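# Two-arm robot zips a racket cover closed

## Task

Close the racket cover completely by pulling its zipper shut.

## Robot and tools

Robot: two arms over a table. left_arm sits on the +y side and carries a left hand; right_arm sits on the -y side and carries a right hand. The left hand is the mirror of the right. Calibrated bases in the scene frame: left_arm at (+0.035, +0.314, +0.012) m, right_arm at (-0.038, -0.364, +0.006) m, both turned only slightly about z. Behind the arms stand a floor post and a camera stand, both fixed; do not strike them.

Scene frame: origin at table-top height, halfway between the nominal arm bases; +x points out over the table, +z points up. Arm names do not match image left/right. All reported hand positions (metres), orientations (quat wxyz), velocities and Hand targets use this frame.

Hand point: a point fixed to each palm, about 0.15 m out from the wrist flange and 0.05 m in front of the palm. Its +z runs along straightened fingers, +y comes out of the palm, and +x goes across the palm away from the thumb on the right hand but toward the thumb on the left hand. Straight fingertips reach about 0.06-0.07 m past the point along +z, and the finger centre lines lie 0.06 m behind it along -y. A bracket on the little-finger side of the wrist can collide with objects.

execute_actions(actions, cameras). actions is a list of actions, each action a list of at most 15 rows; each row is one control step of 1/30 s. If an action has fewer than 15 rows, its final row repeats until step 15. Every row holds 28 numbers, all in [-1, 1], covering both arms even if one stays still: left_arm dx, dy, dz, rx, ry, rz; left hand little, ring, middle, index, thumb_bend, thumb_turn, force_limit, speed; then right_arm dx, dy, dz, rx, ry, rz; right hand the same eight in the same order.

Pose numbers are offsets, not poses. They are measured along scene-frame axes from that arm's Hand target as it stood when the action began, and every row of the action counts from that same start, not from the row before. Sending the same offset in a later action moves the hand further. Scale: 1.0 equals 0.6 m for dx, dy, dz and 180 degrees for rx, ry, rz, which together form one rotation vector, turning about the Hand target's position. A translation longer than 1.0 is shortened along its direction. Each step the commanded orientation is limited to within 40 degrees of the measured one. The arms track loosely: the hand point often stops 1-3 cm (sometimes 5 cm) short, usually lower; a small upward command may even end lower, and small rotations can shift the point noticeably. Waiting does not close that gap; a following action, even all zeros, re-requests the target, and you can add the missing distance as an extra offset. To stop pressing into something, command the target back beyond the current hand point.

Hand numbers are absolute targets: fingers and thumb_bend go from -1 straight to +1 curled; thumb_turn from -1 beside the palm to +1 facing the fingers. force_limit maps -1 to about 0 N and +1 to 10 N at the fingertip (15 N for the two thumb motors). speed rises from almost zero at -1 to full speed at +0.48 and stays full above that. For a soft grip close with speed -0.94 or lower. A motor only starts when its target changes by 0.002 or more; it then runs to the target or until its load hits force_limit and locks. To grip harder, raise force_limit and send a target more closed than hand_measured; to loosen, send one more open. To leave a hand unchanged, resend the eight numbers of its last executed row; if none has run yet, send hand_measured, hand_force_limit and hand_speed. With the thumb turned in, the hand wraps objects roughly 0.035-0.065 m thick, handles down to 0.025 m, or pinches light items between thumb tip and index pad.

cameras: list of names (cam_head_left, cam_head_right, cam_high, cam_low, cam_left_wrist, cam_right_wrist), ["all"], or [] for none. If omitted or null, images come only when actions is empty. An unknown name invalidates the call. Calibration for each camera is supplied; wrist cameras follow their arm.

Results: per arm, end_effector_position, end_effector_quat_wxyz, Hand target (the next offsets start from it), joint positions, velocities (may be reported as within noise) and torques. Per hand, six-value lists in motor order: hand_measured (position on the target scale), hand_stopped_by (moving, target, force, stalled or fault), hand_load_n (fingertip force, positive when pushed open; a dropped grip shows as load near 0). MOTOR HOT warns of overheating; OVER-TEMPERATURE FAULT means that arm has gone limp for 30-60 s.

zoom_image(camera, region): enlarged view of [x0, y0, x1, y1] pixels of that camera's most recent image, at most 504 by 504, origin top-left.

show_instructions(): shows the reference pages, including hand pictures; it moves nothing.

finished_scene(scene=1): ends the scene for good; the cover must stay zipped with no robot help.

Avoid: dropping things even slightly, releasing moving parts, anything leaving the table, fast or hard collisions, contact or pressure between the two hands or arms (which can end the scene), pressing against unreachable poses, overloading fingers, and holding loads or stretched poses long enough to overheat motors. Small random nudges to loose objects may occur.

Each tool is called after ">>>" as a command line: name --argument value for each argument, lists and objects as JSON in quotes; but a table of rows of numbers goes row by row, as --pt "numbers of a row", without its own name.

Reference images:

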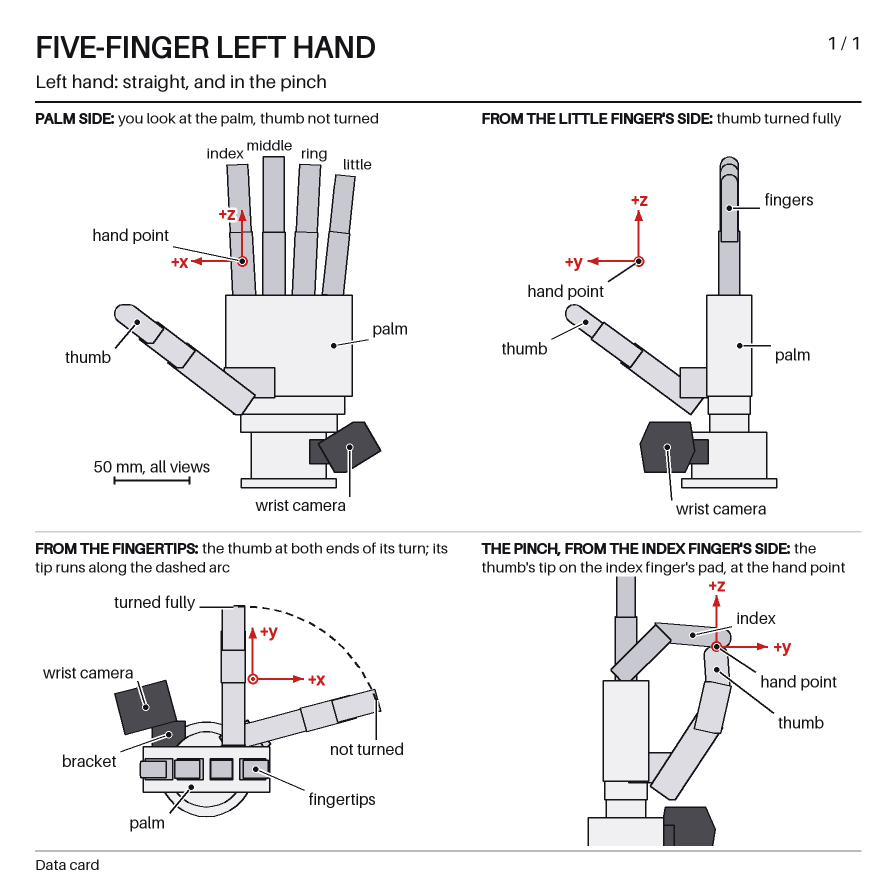

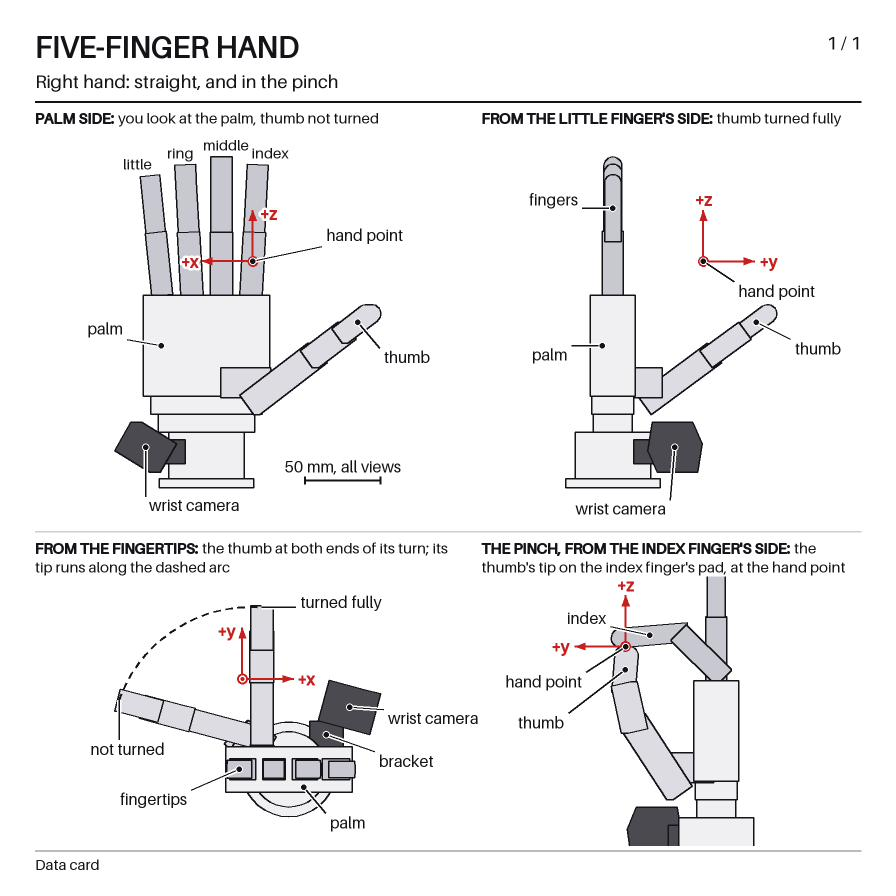

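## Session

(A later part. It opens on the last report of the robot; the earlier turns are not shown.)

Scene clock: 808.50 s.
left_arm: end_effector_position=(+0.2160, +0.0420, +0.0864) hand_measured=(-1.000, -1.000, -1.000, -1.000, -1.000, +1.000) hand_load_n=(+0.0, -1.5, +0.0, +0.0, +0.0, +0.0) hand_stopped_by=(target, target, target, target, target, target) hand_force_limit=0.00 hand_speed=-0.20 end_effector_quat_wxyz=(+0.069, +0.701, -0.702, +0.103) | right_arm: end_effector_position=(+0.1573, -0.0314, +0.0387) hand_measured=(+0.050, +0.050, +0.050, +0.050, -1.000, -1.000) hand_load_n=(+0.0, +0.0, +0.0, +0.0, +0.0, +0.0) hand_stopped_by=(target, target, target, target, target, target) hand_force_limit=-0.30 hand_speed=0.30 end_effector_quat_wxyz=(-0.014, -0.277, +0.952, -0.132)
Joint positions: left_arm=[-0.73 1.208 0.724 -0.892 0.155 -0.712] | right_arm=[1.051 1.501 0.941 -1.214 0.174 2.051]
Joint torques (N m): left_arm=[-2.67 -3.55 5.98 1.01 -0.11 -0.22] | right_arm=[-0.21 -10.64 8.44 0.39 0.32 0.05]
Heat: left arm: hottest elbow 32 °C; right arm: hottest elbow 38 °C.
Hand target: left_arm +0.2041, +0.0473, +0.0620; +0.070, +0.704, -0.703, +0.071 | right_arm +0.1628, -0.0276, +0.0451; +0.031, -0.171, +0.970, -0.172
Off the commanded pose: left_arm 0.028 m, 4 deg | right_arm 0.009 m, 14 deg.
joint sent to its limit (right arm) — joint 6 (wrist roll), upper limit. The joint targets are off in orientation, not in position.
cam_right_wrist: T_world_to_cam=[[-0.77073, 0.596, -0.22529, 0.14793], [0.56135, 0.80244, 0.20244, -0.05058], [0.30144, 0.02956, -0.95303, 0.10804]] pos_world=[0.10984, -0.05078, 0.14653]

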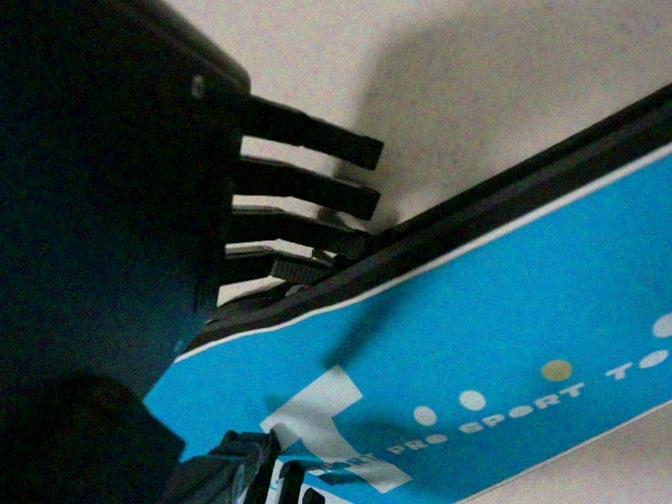

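>>> zoom_image --camera "cam_right_wrist" --region '[270, 230, 370, 310]'

>>> execute_actions --actions '[[[0,0,0,0,0,0,-1,-1,-1,-1,-1,1,0,-0.2,-0.002,-0.02,0,0,0,0,0.05,0.05,0.05,0.05,-1,-1,-0.3,0.3]]]' --cameras '["cam_right_wrist"]'

>>> zoom_image --camera "cam_right_wrist" --region '[270, 230, 370, 310]'

Scaled by 5.040.

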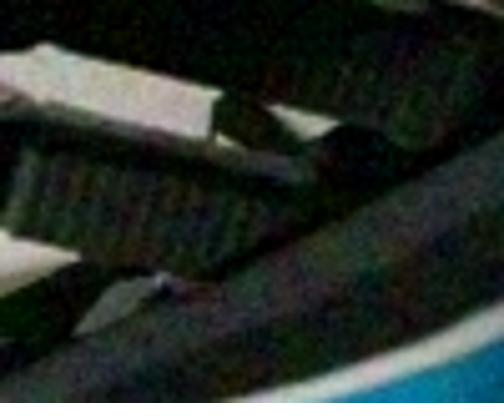

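Scene clock: 810.90 s.
left_arm: end_effector_position=(+0.2160, +0.0420, +0.0864) hand_measured=(-1.000, -1.000, -1.000, -1.000, -1.000, +1.000) hand_load_n=(+0.0, -1.5, -0.5, +0.5, +0.0, +0.0) hand_stopped_by=(target, target, target, target, target, target) hand_force_limit=0.00 hand_speed=-0.20 end_effector_quat_wxyz=(+0.069, +0.701, -0.702, +0.103) | right_arm: end_effector_position=(+0.1559, -0.0433, +0.0382) hand_measured=(+0.050, +0.050, +0.050, +0.050, -1.000, -1.000) hand_load_n=(+0.0, +0.0, +0.0, +0.0, +0.0, +0.0) hand_stopped_by=(target, target, target, target, target, target) hand_force_limit=-0.30 hand_speed=0.30 end_effector_quat_wxyz=(-0.013, -0.272, +0.953, -0.134)
Joint positions: left_arm=[-0.73 1.208 0.724 -0.892 0.155 -0.712] | right_arm=[1.041 1.474 0.91 -1.209 0.18 2.051]
Joint torques (N m): left_arm=[-2.67 -3.55 5.97 1.01 -0.11 -0.22] | right_arm=[-0.32 -10.29 8.49 0.36 0.3 0.04]
Heat: left arm: hottest elbow 32 °C; right arm: hottest elbow 38 °C.
Hand target: left_arm +0.2041, +0.0473, +0.0620; +0.070, +0.704, -0.703, +0.071 | right_arm +0.1617, -0.0396, +0.0451; +0.031, -0.171, +0.970, -0.172
Off the commanded pose: left_arm 0.028 m, 4 deg | right_arm 0.010 m, 14 deg.
joint sent to its limit (right arm) — joint 6 (wrist roll), upper limit. The joint targets are off in orientation, not in position.
cam_right_wrist: T_world_to_cam=[[-0.76409, 0.60258, -0.23036, 0.15322], [0.56771, 0.79767, 0.20353, -0.04139], [0.30639, 0.02474, -0.95158, 0.1072]] pos_world=[0.10772, -0.06196, 0.14572]

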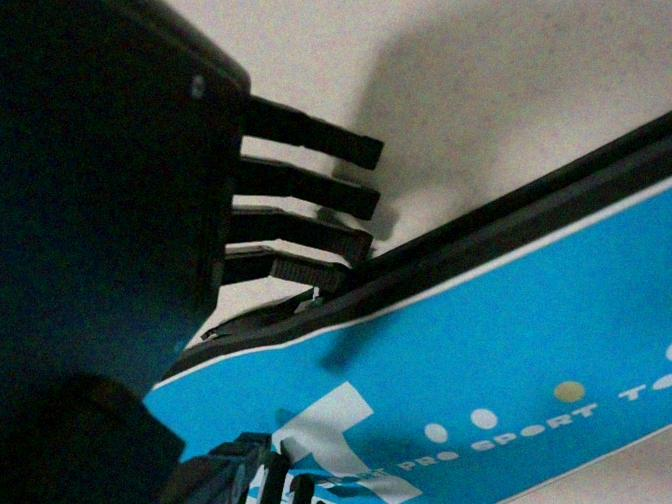

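Scaled by 5.040.

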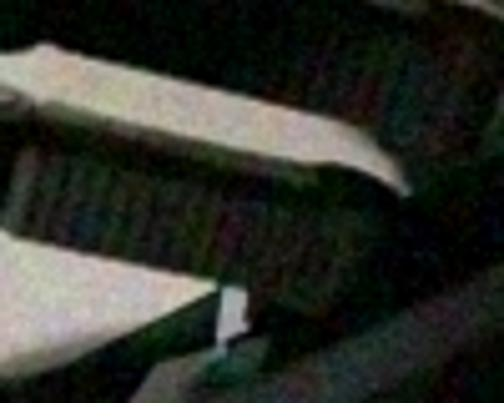

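>>> execute_actions --actions '[[[0,0,0,0,0,0,-1,-1,-1,-1,-1,1,0,-0.2,-0.04,-0.01,0,0,0,0,0.05,0.05,0.05,0.05,-1,-1,-0.3,0.3]],[[0,0,0,0,0,0,-1,-1,-1,-1,-1,1,0,-0.2,-0.01,-0.08,0.03,0,0,0,0.05,0.05,0.05,0.05,-1,-1,-0.3,0.3]]]' --cameras '["cam_right_wrist","cam_head_right"]'

>>> zoom_image --camera "cam_right_wrist" --region '[300, 280, 420, 370]'

Scene clock: 815.67 s.
left_arm: end_effector_position=(+0.2160, +0.0420, +0.0864) hand_measured=(-1.000, -1.000, -1.000, -1.000, -1.000, +1.000) hand_load_n=(+0.0, -1.5, -0.5, +0.0, +0.0, +0.0) hand_stopped_by=(target, target, target, target, target, target) hand_force_limit=0.00 hand_speed=-0.20 end_effector_quat_wxyz=(+0.069, +0.701, -0.702, +0.103) | right_arm: end_effector_position=(+0.1288, -0.0949, +0.0605) hand_measured=(+0.050, +0.050, +0.050, +0.050, -1.000, -1.000) hand_load_n=(+0.0, +0.0, +0.0, +0.0, +0.0, +0.0) hand_stopped_by=(target, target, target, target, target, target) hand_force_limit=-0.30 hand_speed=0.30 end_effector_quat_wxyz=(-0.005, -0.264, +0.957, -0.123)
Joint positions: left_arm=[-0.73 1.208 0.724 -0.892 0.155 -0.712] | right_arm=[1.026 1.266 0.774 -1.253 0.176 2.051]
Joint torques (N m): left_arm=[-2.67 -3.55 5.98 1.02 -0.11 -0.22] | right_arm=[-0.15 -5.77 9.28 -0.13 0.26 0.05]
Heat: left arm: hottest elbow 32 °C; right arm: hottest elbow 37 °C.
Hand target: left_arm +0.2041, +0.0473, +0.0620; +0.070, +0.704, -0.703, +0.071 | right_arm +0.1317, -0.0935, +0.0631; +0.031, -0.171, +0.970, -0.172
Off the commanded pose: left_arm 0.028 m, 4 deg | right_arm 0.004 m, 13 deg.
joint sent to its limit (right arm) — joint 6 (wrist roll), upper limit. The joint targets are off in orientation, not in position.
cam_right_wrist: T_world_to_cam=[[-0.75182, 0.62037, -0.2234, 0.1685], [0.57744, 0.78304, 0.23112, 0.00632], [0.31831, 0.04476, -0.94693, 0.13807]] pos_world=[0.07908, -0.11566, 0.16693]
Images, in order (width x height): cam_head_right 672x504, cam_right_wrist 672x504.

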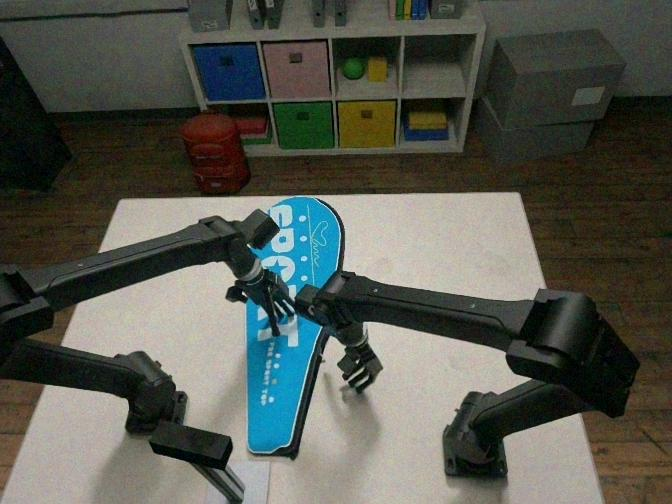

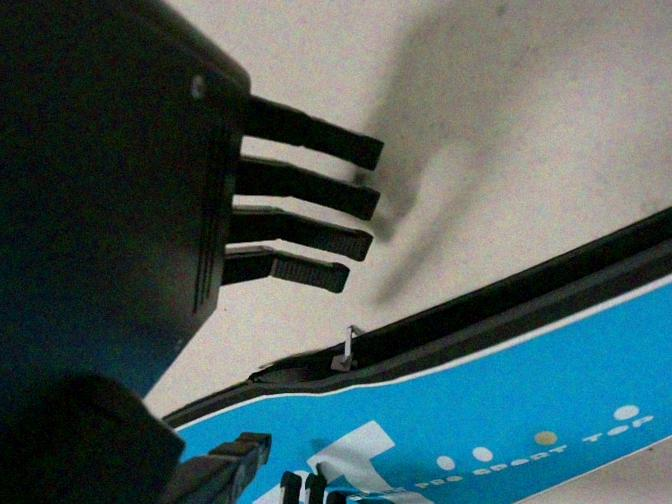

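Scaled by 4.200.

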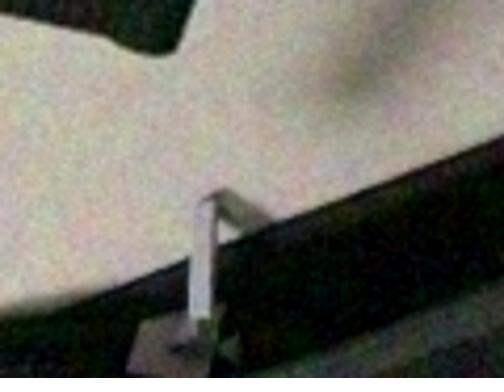

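>>> zoom_image --camera "cam_head_right" --region '[300, 320, 360, 380]'

>>> execute_actions --actions '[[[0,0,0,0,0,0,-1,-1,-1,-1,-1,1,0,-0.2,0.08,0,0,0,0,0,0.05,0.05,0.05,0.05,-1,-1,-0.3,0.3]],[[0,0,0,0,0,0,-1,-1,-1,-1,-1,1,0,-0.2,0,0,0,0,0,0,0.05,0.05,0.05,0.05,-1,-1,-0.3,0.3]]]' --cameras '["cam_right_wrist","cam_head_left","cam_head_right"]'

>>> zoom_image --camera "cam_right_wrist" --region '[370, 250, 490, 340]'

>>> zoom_image --camera "cam_head_left" --region '[290, 310, 350, 370]'

>>> zoom_image --camera "cam_head_right" --region '[300, 320, 360, 380]'

Scaled by 8.400.

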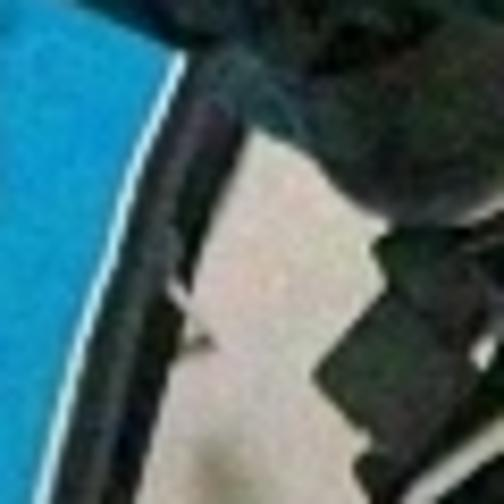

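Scene clock: 821.10 s.
left_arm: end_effector_position=(+0.2160, +0.0420, +0.0864) hand_measured=(-1.000, -1.000, -1.000, -1.000, -1.000, +1.000) hand_load_n=(+0.0, -1.5, +0.0, +0.0, +0.0, +0.0) hand_stopped_by=(target, target, target, target, target, target) hand_force_limit=0.00 hand_speed=-0.20 end_effector_quat_wxyz=(+0.069, +0.701, -0.702, +0.103) | right_arm: end_effector_position=(+0.1669, -0.1119, +0.0485) hand_measured=(+0.050, +0.050, +0.050, +0.050, -1.000, -1.000) hand_load_n=(+0.0, +0.5, +0.0, +0.5, +0.0, +0.0) hand_stopped_by=(target, target, target, target, target, target) hand_force_limit=-0.30 hand_speed=0.30 end_effector_quat_wxyz=(-0.006, -0.224, +0.962, -0.158)
Joint positions: left_arm=[-0.73 1.208 0.724 -0.892 0.155 -0.712] | right_arm=[0.935 1.337 0.802 -1.25 0.236 2.051]
Joint torques (N m): left_arm=[-2.67 -3.55 5.98 1.01 -0.1 -0.22] | right_arm=[0.5 -7.06 11.92 0.31 0.27 0.05]
Heat: left arm: hottest elbow 32 °C; right arm: hottest elbow 37 °C.
Hand target: left_arm +0.2041, +0.0473, +0.0620; +0.070, +0.704, -0.703, +0.071 | right_arm +0.1796, -0.0935, +0.0632; +0.031, -0.171, +0.970, -0.172
Off the commanded pose: left_arm 0.028 m, 4 deg | right_arm 0.027 m, 8 deg.
joint sent to its limit (right arm) — joint 6 (wrist roll), upper limit. The joint targets are off in orientation, not in position.
cam_right_wrist: T_world_to_cam=[[-0.6947, 0.66075, -0.28427, 0.20297], [0.63292, 0.74929, 0.1949, -0.01089], [0.34177, -0.04452, -0.93873, 0.10116]] pos_world=[0.11332, -0.12144, 0.15478]
Images, in order (width x height): cam_head_left 672x504, cam_head_right 672x504, cam_right_wrist 672x504.

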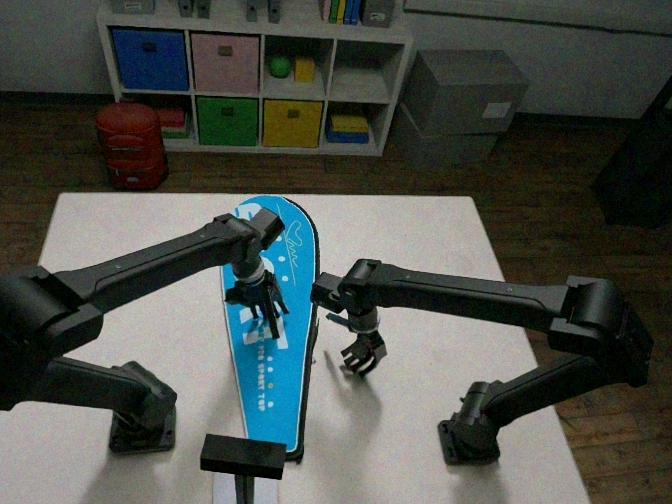

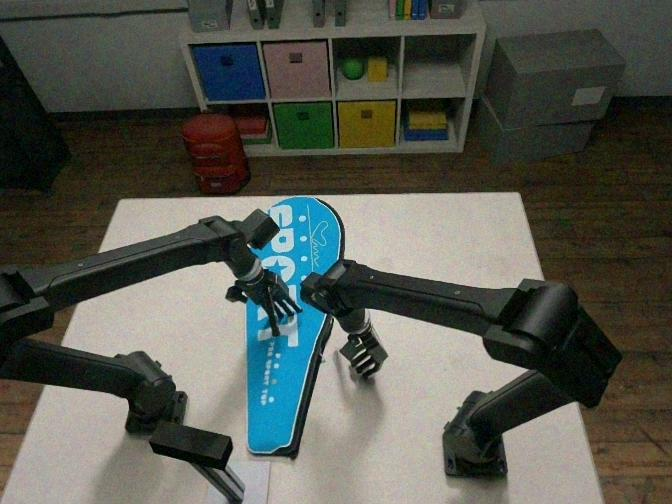

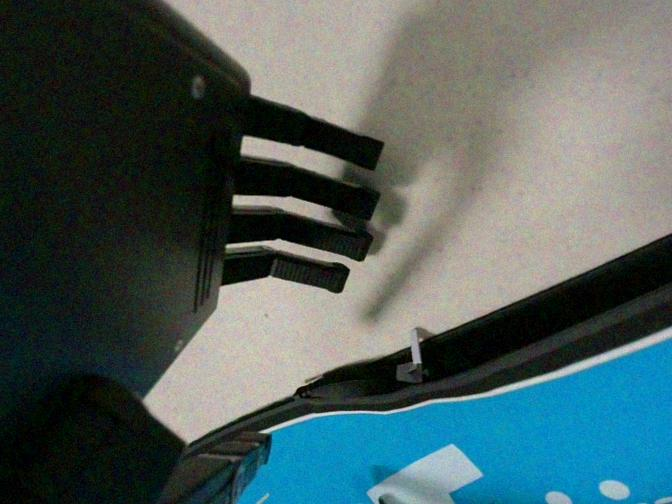

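Scaled by 4.200.

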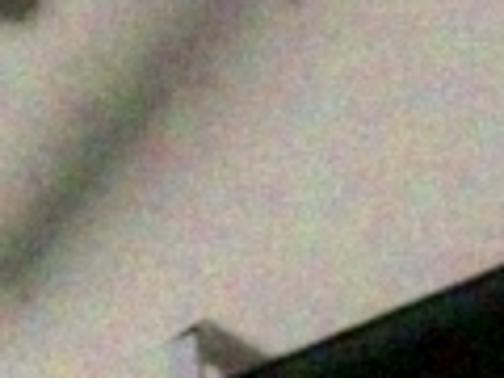

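Scaled by 8.400.

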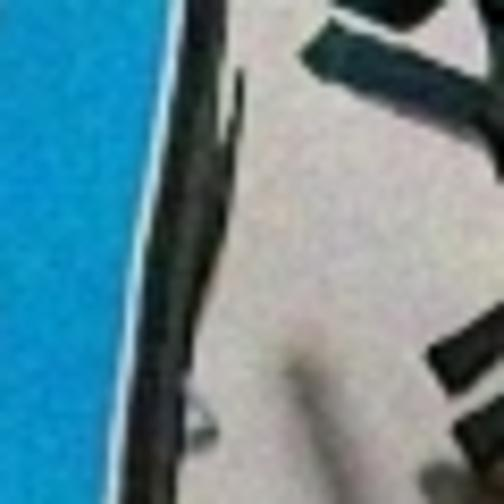

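Scaled by 8.400.

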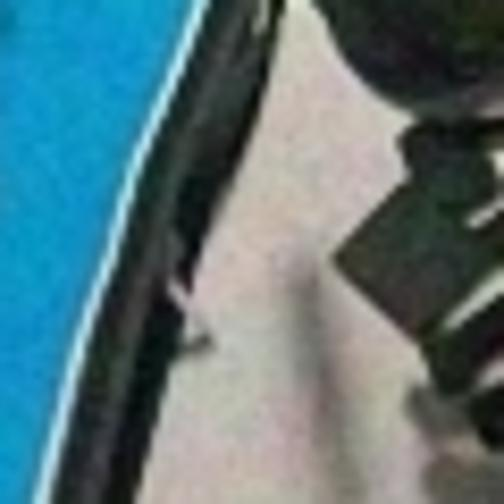

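>>> zoom_image --camera "cam_right_wrist" --region '[370, 310, 470, 400]'

Scaled by 5.040.

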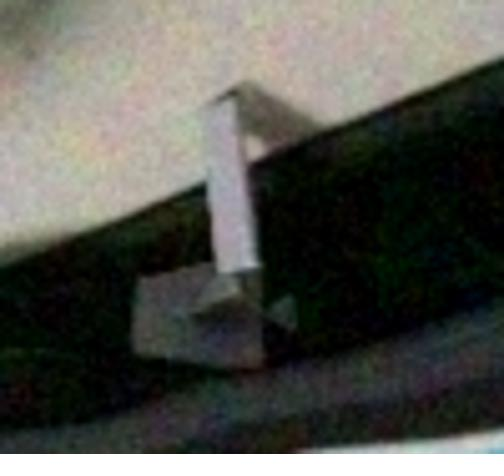

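>>> execute_actions --actions '[[[0,0,0,0,0,0,-1,-1,-1,-1,-1,1,0,-0.2,0,0,0.0,0,0,0,-0.02,-0.02,-0.02,-0.02,-1,1,-0.3,0.3]],[[0,0,0,0,0,0,-1,-1,-1,-1,-1,1,0,-0.2,0,0,0,0,0,0,-0.02,-0.02,-0.02,-0.02,0,1,-0.3,0.3]],[[0,0,0,0,0,0,-1,-1,-1,-1,-1,1,0,-0.2,0,0.045,-0.033,0,0,0,-0.02,-0.02,-0.02,-0.02,0,1,-0.3,0.3]],[[0,0,0,0,0,0,-1,-1,-1,-1,-1,1,0,-0.2,0,0,0,0,0,0,-0.02,-0.02,-0.02,-0.02,0,1,-0.3,0.3]]]' --cameras '["cam_right_wrist"]'

>>> zoom_image --camera "cam_right_wrist" --region '[310, 230, 430, 340]'

Scene clock: 837.33 s.
left_arm: end_effector_position=(+0.2160, +0.0420, +0.0864) hand_measured=(-1.000, -1.000, -1.000, -1.000, -1.000, +1.000) hand_load_n=(+0.0, -1.0, -0.5, +0.0, +0.0, +0.0) hand_stopped_by=(target, target, target, target, target, target) hand_force_limit=0.00 hand_speed=-0.20 end_effector_quat_wxyz=(+0.069, +0.701, -0.702, +0.103) | right_arm: end_effector_position=(+0.1687, -0.0863, +0.0292) hand_measured=(-0.020, -0.020, -0.020, -0.020, +0.000, +1.000) hand_load_n=(+0.0, +0.0, +0.0, +0.5, +0.0, +0.0) hand_stopped_by=(target, target, target, target, target, target) hand_force_limit=-0.30 hand_speed=0.30 end_effector_quat_wxyz=(-0.011, -0.238, +0.959, -0.151)
Joint positions: left_arm=[-0.73 1.208 0.724 -0.892 0.155 -0.712] | right_arm=[0.966 1.427 0.831 -1.19 0.217 2.051]
Joint torques (N m): left_arm=[-2.67 -3.55 5.98 1.01 -0.11 -0.22] | right_arm=[0.79 -8.35 11.43 0.25 0.21 0.04]
Heat: left arm: hottest elbow 32 °C; right arm: hottest elbow 37 °C.
Hand target: left_arm +0.2041, +0.0473, +0.0620; +0.070, +0.704, -0.703, +0.071 | right_arm +0.1797, -0.0667, +0.0432; +0.031, -0.171, +0.970, -0.172
Off the commanded pose: left_arm 0.028 m, 4 deg | right_arm 0.027 m, 9 deg.
joint sent to its limit (right arm) — joint 6 (wrist roll), upper limit. The joint targets are off in orientation, not in position.
cam_right_wrist: T_world_to_cam=[[-0.71582, 0.64536, -0.26668, 0.18353], [0.61652, 0.76342, 0.19261, -0.02335], [0.32789, -0.02654, -0.94434, 0.08753]] pos_world=[0.11707, -0.0983, 0.13609]

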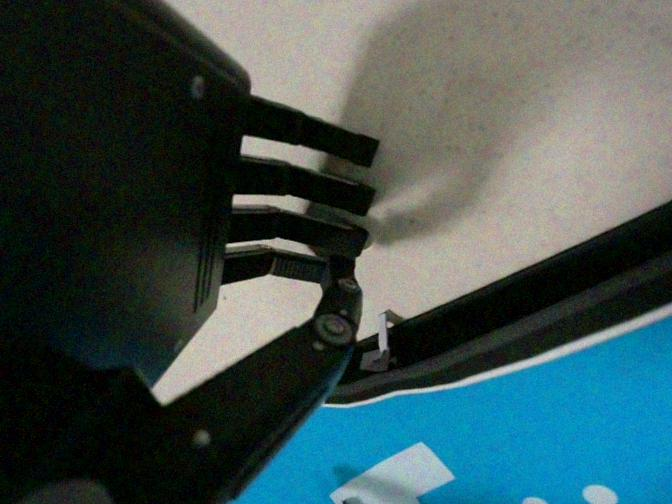

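Scaled by 4.200.

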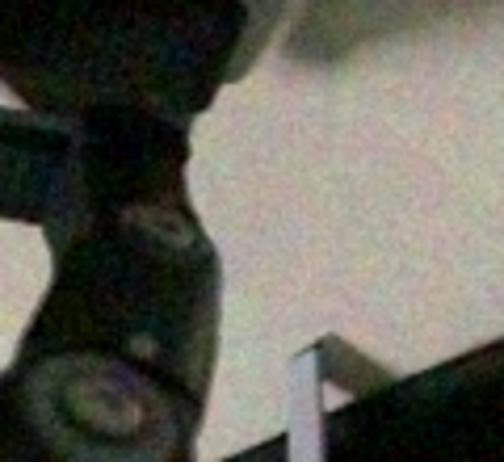

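>>> execute_actions --actions '[]'

>>> zoom_image --camera "cam_high" --region '[240, 220, 440, 360]'

>>> zoom_image --camera "cam_right_wrist" --region '[350, 290, 420, 390]'

Scene clock: 908.60 s.
left_arm: end_effector_position=(+0.2160, +0.0420, +0.0864) hand_measured=(-1.000, -1.000, -1.000, -1.000, -1.000, +1.000) hand_load_n=(+0.0, -1.5, +0.0, +0.0, +0.0, +0.0) hand_stopped_by=(target, target, target, target, target, target) hand_force_limit=0.00 hand_speed=-0.20 end_effector_quat_wxyz=(+0.069, +0.701, -0.702, +0.103) | right_arm: end_effector_position=(+0.1687, -0.0863, +0.0292) hand_measured=(-0.020, -0.020, -0.020, -0.020, +0.000, +1.000) hand_load_n=(+0.0, +0.0, +0.0, +0.0, +0.0, +0.0) hand_stopped_by=(target, target, target, target, target, target) hand_force_limit=-0.30 hand_speed=0.30 end_effector_quat_wxyz=(-0.011, -0.238, +0.959, -0.151)
Joint positions: left_arm=[-0.73 1.208 0.724 -0.892 0.155 -0.712] | right_arm=[0.966 1.427 0.831 -1.19 0.217 2.051]
Joint velocities: within noise
Joint torques (N m): left_arm=[-2.67 -3.55 5.98 1.02 -0.11 -0.22] | right_arm=[0.79 -8.35 11.43 0.25 0.21 0.04]
Heat: left arm: hottest elbow 32 °C; right arm: hottest elbow 37 °C.
Hand target: left_arm +0.2041, +0.0473, +0.0620; +0.070, +0.704, -0.703, +0.071 | right_arm +0.1797, -0.0667, +0.0432; +0.031, -0.171, +0.970, -0.172
Off the commanded pose: left_arm 0.028 m, 4 deg | right_arm 0.027 m, 9 deg.
camera_calibration:
cam_left_wrist: T_world_to_cam=[[0.96769, -0.21908, 0.12483, -0.21742], [-0.24796, -0.73693, 0.62885, 0.04122], [-0.04578, -0.63949, -0.76744, 0.21784]] pos_world=[0.23059, 0.12205, 0.16839]
cam_right_wrist: T_world_to_cam=[[-0.71582, 0.64536, -0.26668, 0.18353], [0.61652, 0.76342, 0.19261, -0.02335], [0.32789, -0.02654, -0.94434, 0.08753]] pos_world=[0.11707, -0.0983, 0.13609]

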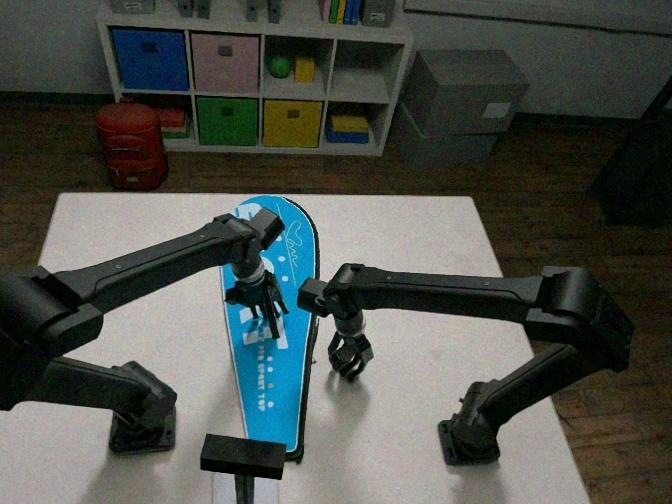

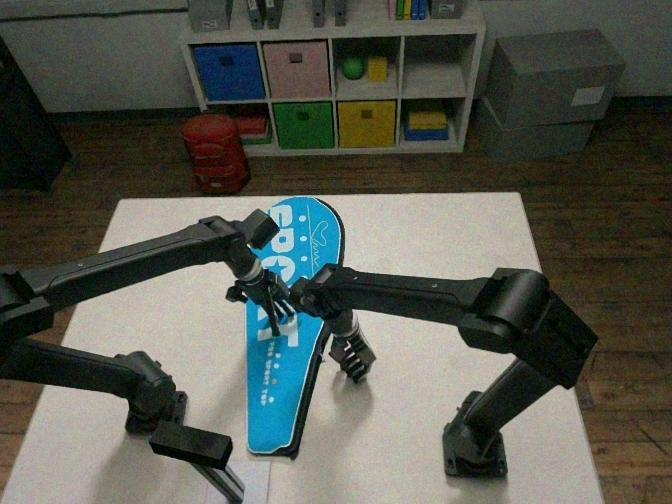

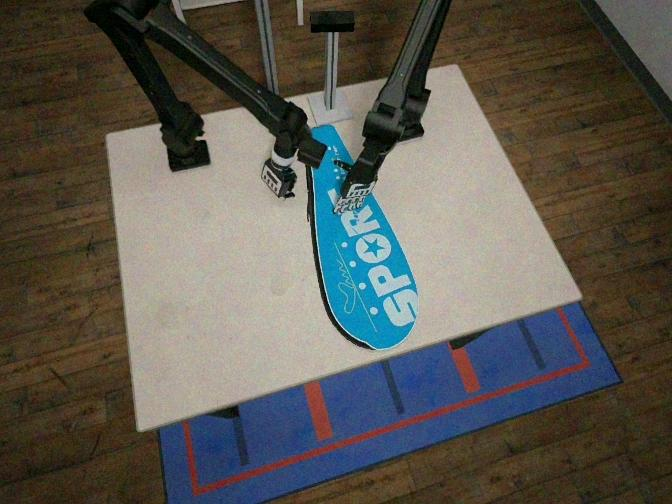

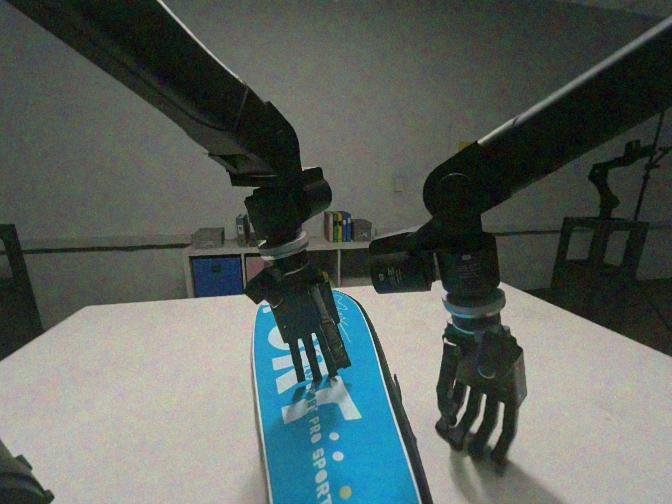

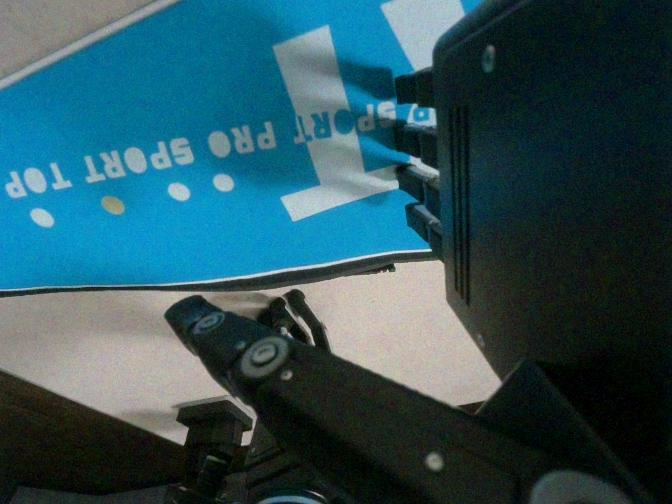

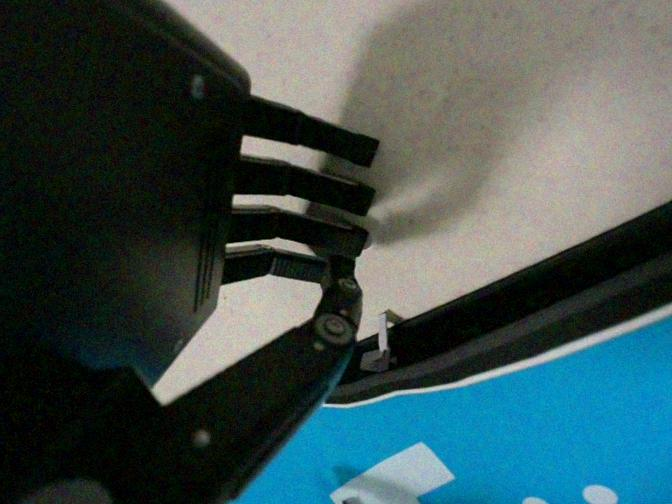

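Scaled by 2.520.

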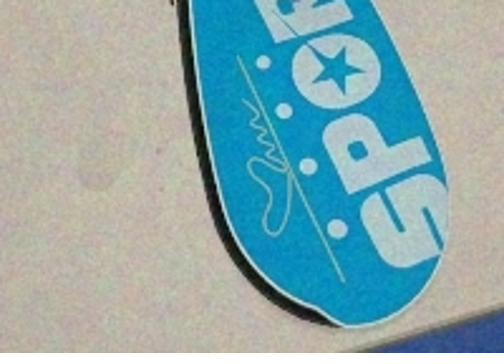

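Scaled by 5.040.

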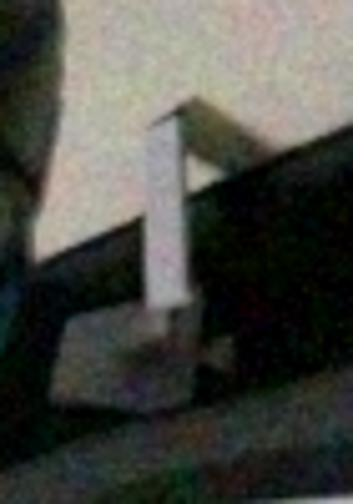

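>>> zoom_image --camera "cam_low" --region '[360, 350, 460, 450]'

Scaled by 5.040.

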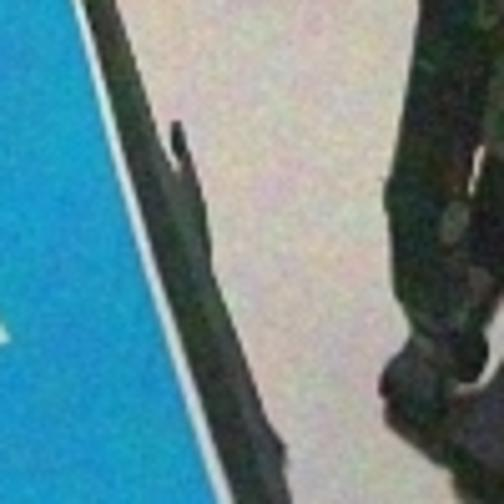

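>>> zoom_image --camera "cam_low" --region '[390, 420, 460, 490]'

Scaled by 7.200.

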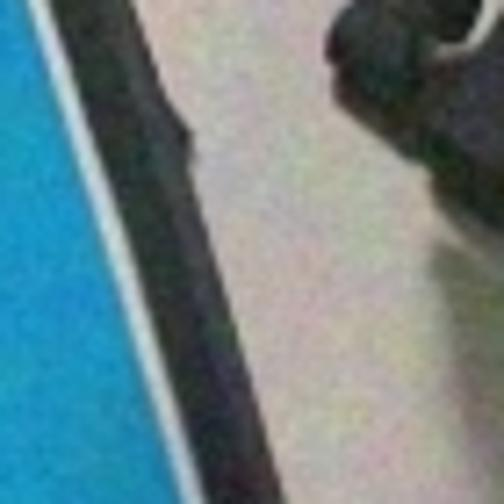

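>>> execute_actions --actions '[[[0,0,0,0,0,0,-1,-1,-1,-1,-1,1,0,-0.2,-0.02,-0.02,0.03,0,0,0,-0.02,-0.02,-0.02,-0.02,-1,1,-0.3,0.3]],[[0,0,0,0,0,0,-1,-1,-1,-1,-1,1,0,-0.2,0,0,0,0,0,0,0.9,0.9,0.9,0.45,-1,-0.6,-0.3,0.3]],[[0,0,0,0,0,0,-1,-1,-1,-1,-1,1,0,-0.2,0,0,0,0,0,0,0.9,0.9,0.9,0.45,-0.2,-0.6,-0.3,0.3]]]' --cameras '["cam_right_wrist","cam_low"]'

>>> zoom_image --camera "cam_right_wrist" --region '[230, 200, 430, 380]'

Scene clock: 949.13 s.
left_arm: end_effector_position=(+0.2160, +0.0420, +0.0864) hand_measured=(-1.000, -1.000, -1.000, -1.000, -1.000, +1.000) hand_load_n=(+0.5, -1.0, +0.0, -0.5, +0.0, -0.5) hand_stopped_by=(target, target, target, target, target, target) hand_force_limit=0.00 hand_speed=-0.20 end_effector_quat_wxyz=(+0.069, +0.701, -0.702, +0.103) | right_arm: end_effector_position=(+0.1656, -0.0886, +0.0524) hand_measured=(+0.900, +0.900, +0.900, +0.450, -0.200, -0.600) hand_load_n=(+0.0, +0.0, +0.0, +0.0, +0.0, +0.0) hand_stopped_by=(target, target, target, target, target, target) hand_force_limit=-0.30 hand_speed=0.30 end_effector_quat_wxyz=(+0.002, -0.238, +0.961, -0.140)
Joint positions: left_arm=[-0.73 1.208 0.724 -0.892 0.155 -0.712] | right_arm=[0.968 1.354 0.831 -1.229 0.215 2.051]
Joint torques (N m): left_arm=[-2.67 -3.55 5.98 1.01 -0.11 -0.22] | right_arm=[1.08 -7.36 10.48 -0.28 0.15 0.05]
Heat: left arm: hottest elbow 32 °C; right arm: hottest elbow 37 °C.
Hand target: left_arm +0.2041, +0.0473, +0.0620; +0.070, +0.704, -0.703, +0.071 | right_arm +0.1677, -0.0787, +0.0613; +0.031, -0.171, +0.970, -0.172
Off the commanded pose: left_arm 0.028 m, 4 deg | right_arm 0.013 m, 9 deg.
joint sent to its limit (right arm) — joint 6 (wrist roll), upper limit. The joint targets are off in orientation, not in position.
cam_right_wrist: T_world_to_cam=[[-0.71216, 0.65158, -0.26127, 0.18869], [0.61124, 0.75858, 0.22571, -0.02551], [0.34526, 0.00104, -0.93851, 0.10969]] pos_world=[0.1121, -0.10371, 0.158]
Images, in order (width x height): cam_low 672x504, cam_right_wrist 672x504.

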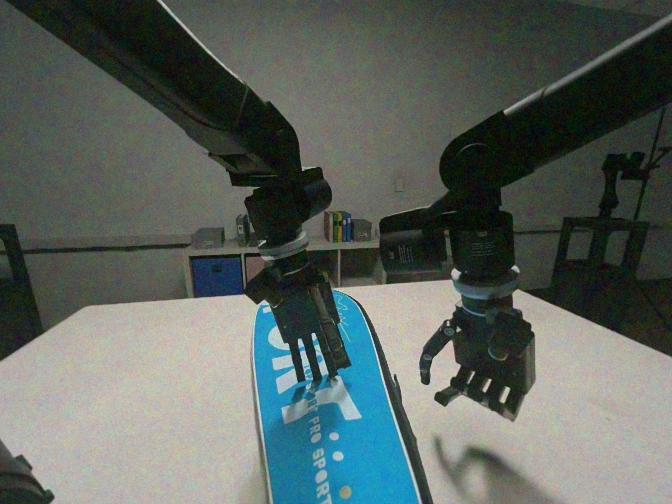

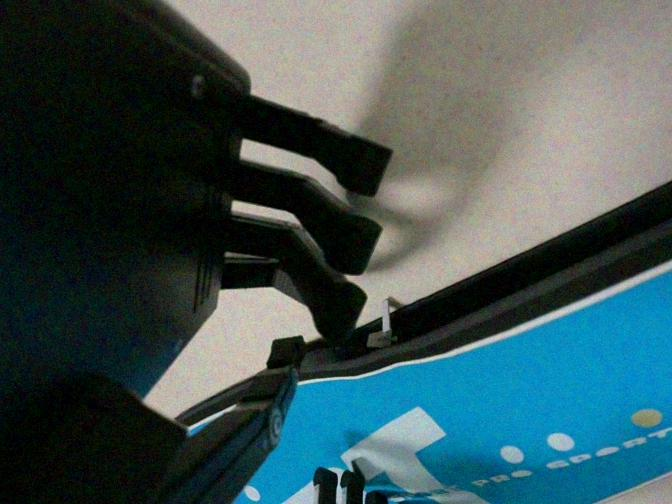

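Scaled by 2.520.

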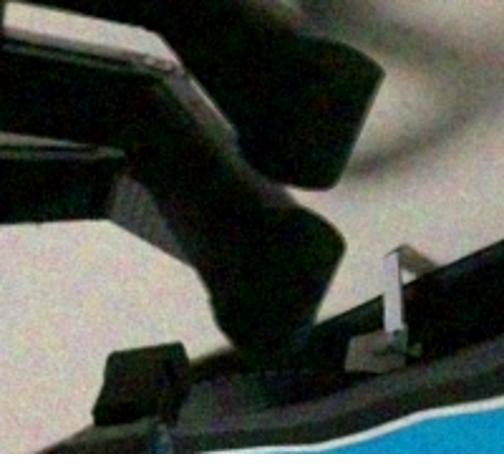

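>>> execute_actions --actions '[[[0,0,0,0,0,0,-1,-1,-1,-1,-1,1,0,-0.2,0,0,0,0,0,0,0.3,0.3,0.3,0.45,-0.2,-0.4,-0.3,0.3]]]' --cameras '["cam_right_wrist"]'

>>> zoom_image --camera "cam_right_wrist" --region '[230, 200, 430, 380]'

Scene clock: 951.57 s.
left_arm: end_effector_position=(+0.2160, +0.0420, +0.0864) hand_measured=(-1.000, -1.000, -1.000, -1.000, -1.000, +1.000) hand_load_n=(+0.5, -1.5, +0.0, +0.0, +0.0, +0.0) hand_stopped_by=(target, target, target, target, target, target) hand_force_limit=0.00 hand_speed=-0.20 end_effector_quat_wxyz=(+0.069, +0.701, -0.702, +0.103) | right_arm: end_effector_position=(+0.1656, -0.0886, +0.0524) hand_measured=(+0.300, +0.300, +0.300, +0.450, -0.200, -0.400) hand_load_n=(+0.0, +0.0, +0.0, +0.0, +0.0, +0.0) hand_stopped_by=(target, target, target, target, target, target) hand_force_limit=-0.30 hand_speed=0.30 end_effector_quat_wxyz=(+0.002, -0.238, +0.961, -0.140)
Joint positions: left_arm=[-0.73 1.208 0.724 -0.892 0.155 -0.712] | right_arm=[0.968 1.354 0.831 -1.229 0.215 2.051]
Joint torques (N m): left_arm=[-2.67 -3.55 5.98 1.01 -0.11 -0.22] | right_arm=[1.03 -7.36 10.48 -0.28 0.15 0.05]
Heat: left arm: hottest elbow 32 °C; right arm: hottest elbow 37 °C.
Hand target: left_arm +0.2041, +0.0473, +0.0620; +0.070, +0.704, -0.703, +0.071 | right_arm +0.1677, -0.0787, +0.0613; +0.031, -0.171, +0.970, -0.172
Off the commanded pose: left_arm 0.028 m, 4 deg | right_arm 0.013 m, 9 deg.
joint sent to its limit (right arm) — joint 6 (wrist roll), upper limit. The joint targets are off in orientation, not in position.
cam_right_wrist: T_world_to_cam=[[-0.71216, 0.65158, -0.26127, 0.18869], [0.61124, 0.75858, 0.22571, -0.02551], [0.34526, 0.00104, -0.93851, 0.10969]] pos_world=[0.1121, -0.10371, 0.158]

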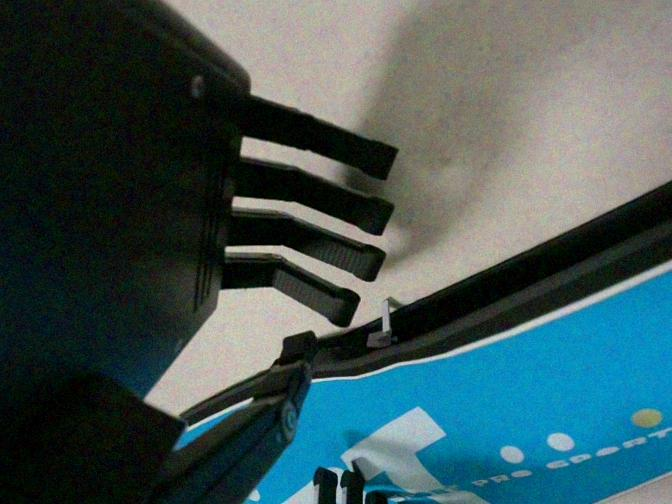

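Scaled by 2.520.

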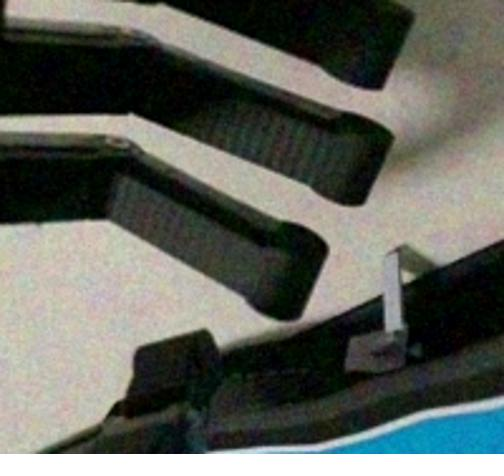

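>>> execute_actions --actions '[[[0,0,0,0,0,0,-1,-1,-1,-1,-1,1,0,-0.2,0,0,0,0,0,0,0.45,0.45,0.45,0.45,-0.8,-0.4,-0.3,0.3]],[[0,0,0,0,0,0,-1,-1,-1,-1,-1,1,0,-0.2,0,0,0,0,0,0,0.45,0.45,0.45,0.45,-0.7,0.7,-0.3,0.3]]]' --cameras '["cam_right_wrist"]'

>>> zoom_image --camera "cam_right_wrist" --region '[230, 220, 430, 400]'

Scene clock: 967.37 s.
left_arm: end_effector_position=(+0.2160, +0.0420, +0.0864) hand_measured=(-1.000, -1.000, -1.000, -1.000, -1.000, +1.000) hand_load_n=(+0.0, -1.0, +0.0, +0.0, +0.0, +0.0) hand_stopped_by=(target, target, target, target, target, target) hand_force_limit=0.00 hand_speed=-0.20 end_effector_quat_wxyz=(+0.069, +0.701, -0.702, +0.103) | right_arm: end_effector_position=(+0.1654, -0.0886, +0.0524) hand_measured=(+0.450, +0.450, +0.450, +0.450, -0.700, +0.700) hand_load_n=(+0.0, +0.0, +0.0, +0.0, +0.0, +0.0) hand_stopped_by=(target, target, target, target, target, target) hand_force_limit=-0.30 hand_speed=0.30 end_effector_quat_wxyz=(+0.001, -0.238, +0.961, -0.140)
Joint positions: left_arm=[-0.73 1.208 0.724 -0.892 0.155 -0.712] | right_arm=[0.968 1.354 0.831 -1.229 0.214 2.051]
Joint torques (N m): left_arm=[-2.67 -3.6 5.98 1.02 -0.11 -0.22] | right_arm=[1.03 -7.36 10.48 -0.29 0.15 0.04]
Heat: left arm: hottest elbow 32 °C; right arm: hottest elbow 37 °C.
Hand target: left_arm +0.2041, +0.0473, +0.0620; +0.070, +0.704, -0.703, +0.071 | right_arm +0.1675, -0.0787, +0.0613; +0.031, -0.171, +0.970, -0.172
Off the commanded pose: left_arm 0.028 m, 4 deg | right_arm 0.014 m, 9 deg.
joint sent to its limit (right arm) — joint 6 (wrist roll), upper limit. The joint targets are off in orientation, not in position.
cam_right_wrist: T_world_to_cam=[[-0.71256, 0.65129, -0.26092, 0.18851], [0.61106, 0.75882, 0.22535, -0.02528], [0.34476, 0.00114, -0.93869, 0.10985]] pos_world=[0.1119, -0.10371, 0.158]

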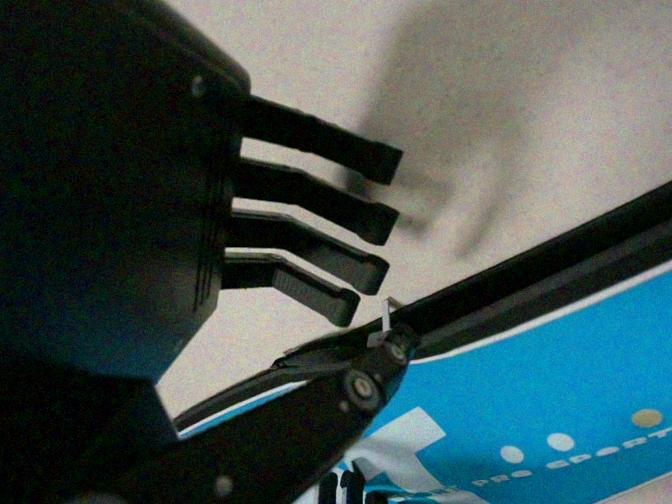

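Scaled by 2.520.

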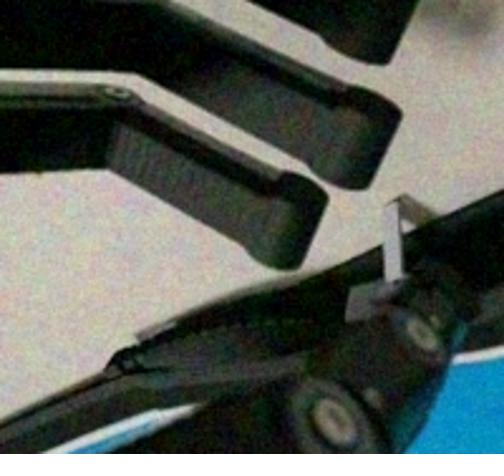

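>>> execute_actions --actions '[[[0,0,0,0,0,0,-1,-1,-1,-1,-1,1,0,-0.2,0.0217,0.046,-0.032,0,0,0,0.45,0.45,0.45,0.45,-0.7,0.7,-0.3,0.3]],[[0,0,0,0,0,0,-1,-1,-1,-1,-1,1,0,-0.2,0,0,0,0,0,0,0.45,0.45,0.45,0.45,-0.7,0.7,-0.3,0.3]]]' --cameras '["cam_right_wrist"]'

>>> zoom_image --camera "cam_right_wrist" --region '[280, 240, 440, 380]'

Scene clock: 972.07 s.
left_arm: end_effector_position=(+0.2160, +0.0420, +0.0864) hand_measured=(-1.000, -1.000, -1.000, -1.000, -1.000, +1.000) hand_load_n=(+0.0, -1.5, +0.0, +0.0, +0.0, +0.0) hand_stopped_by=(target, target, target, target, target, target) hand_force_limit=0.00 hand_speed=-0.20 end_effector_quat_wxyz=(+0.069, +0.701, -0.702, +0.103) | right_arm: end_effector_position=(+0.1711, -0.0715, +0.0266) hand_measured=(+0.450, +0.450, +0.450, +0.450, -0.700, +0.700) hand_load_n=(+0.0, +0.0, +0.0, +0.5, +0.0, +0.0) hand_stopped_by=(target, target, target, target, target, target) hand_force_limit=-0.30 hand_speed=0.30 end_effector_quat_wxyz=(-0.014, -0.245, +0.958, -0.150)
Joint positions: left_arm=[-0.73 1.208 0.724 -0.892 0.155 -0.712] | right_arm=[0.98 1.467 0.866 -1.189 0.209 2.051]
Joint torques (N m): left_arm=[-2.67 -3.55 5.98 1.01 -0.11 -0.22] | right_arm=[0.97 -9.41 11.37 0.2 0.14 0.04]
Heat: left arm: hottest elbow 32 °C; right arm: hottest elbow 37 °C.
Hand target: left_arm +0.2041, +0.0473, +0.0620; +0.070, +0.704, -0.703, +0.071 | right_arm +0.1807, -0.0510, +0.0422; +0.031, -0.171, +0.970, -0.172
Off the commanded pose: left_arm 0.028 m, 4 deg | right_arm 0.027 m, 10 deg.
joint sent to its limit (right arm) — joint 6 (wrist roll), upper limit. The joint targets are off in orientation, not in position.
cam_right_wrist: T_world_to_cam=[[-0.72621, 0.63664, -0.25944, 0.17595], [0.60832, 0.77088, 0.18889, -0.03362], [0.32026, -0.02065, -0.94711, 0.08658]] pos_world=[0.12049, -0.08431, 0.134]

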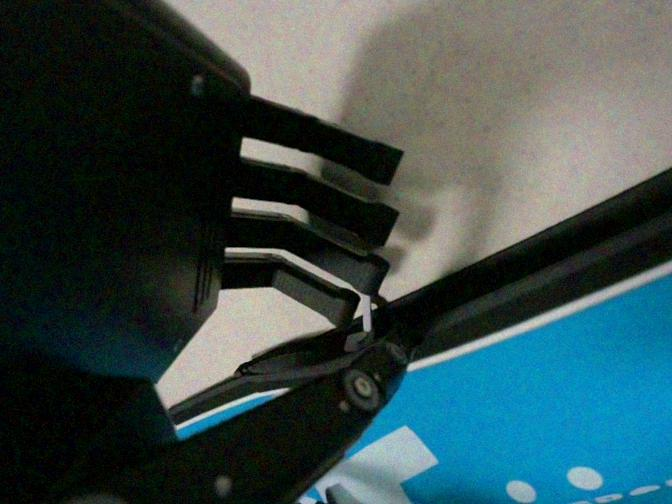

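Scaled by 3.150.

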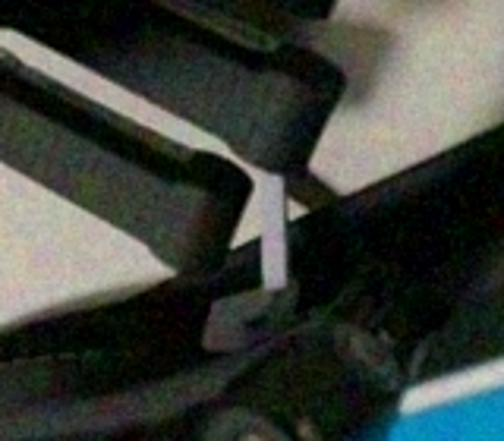

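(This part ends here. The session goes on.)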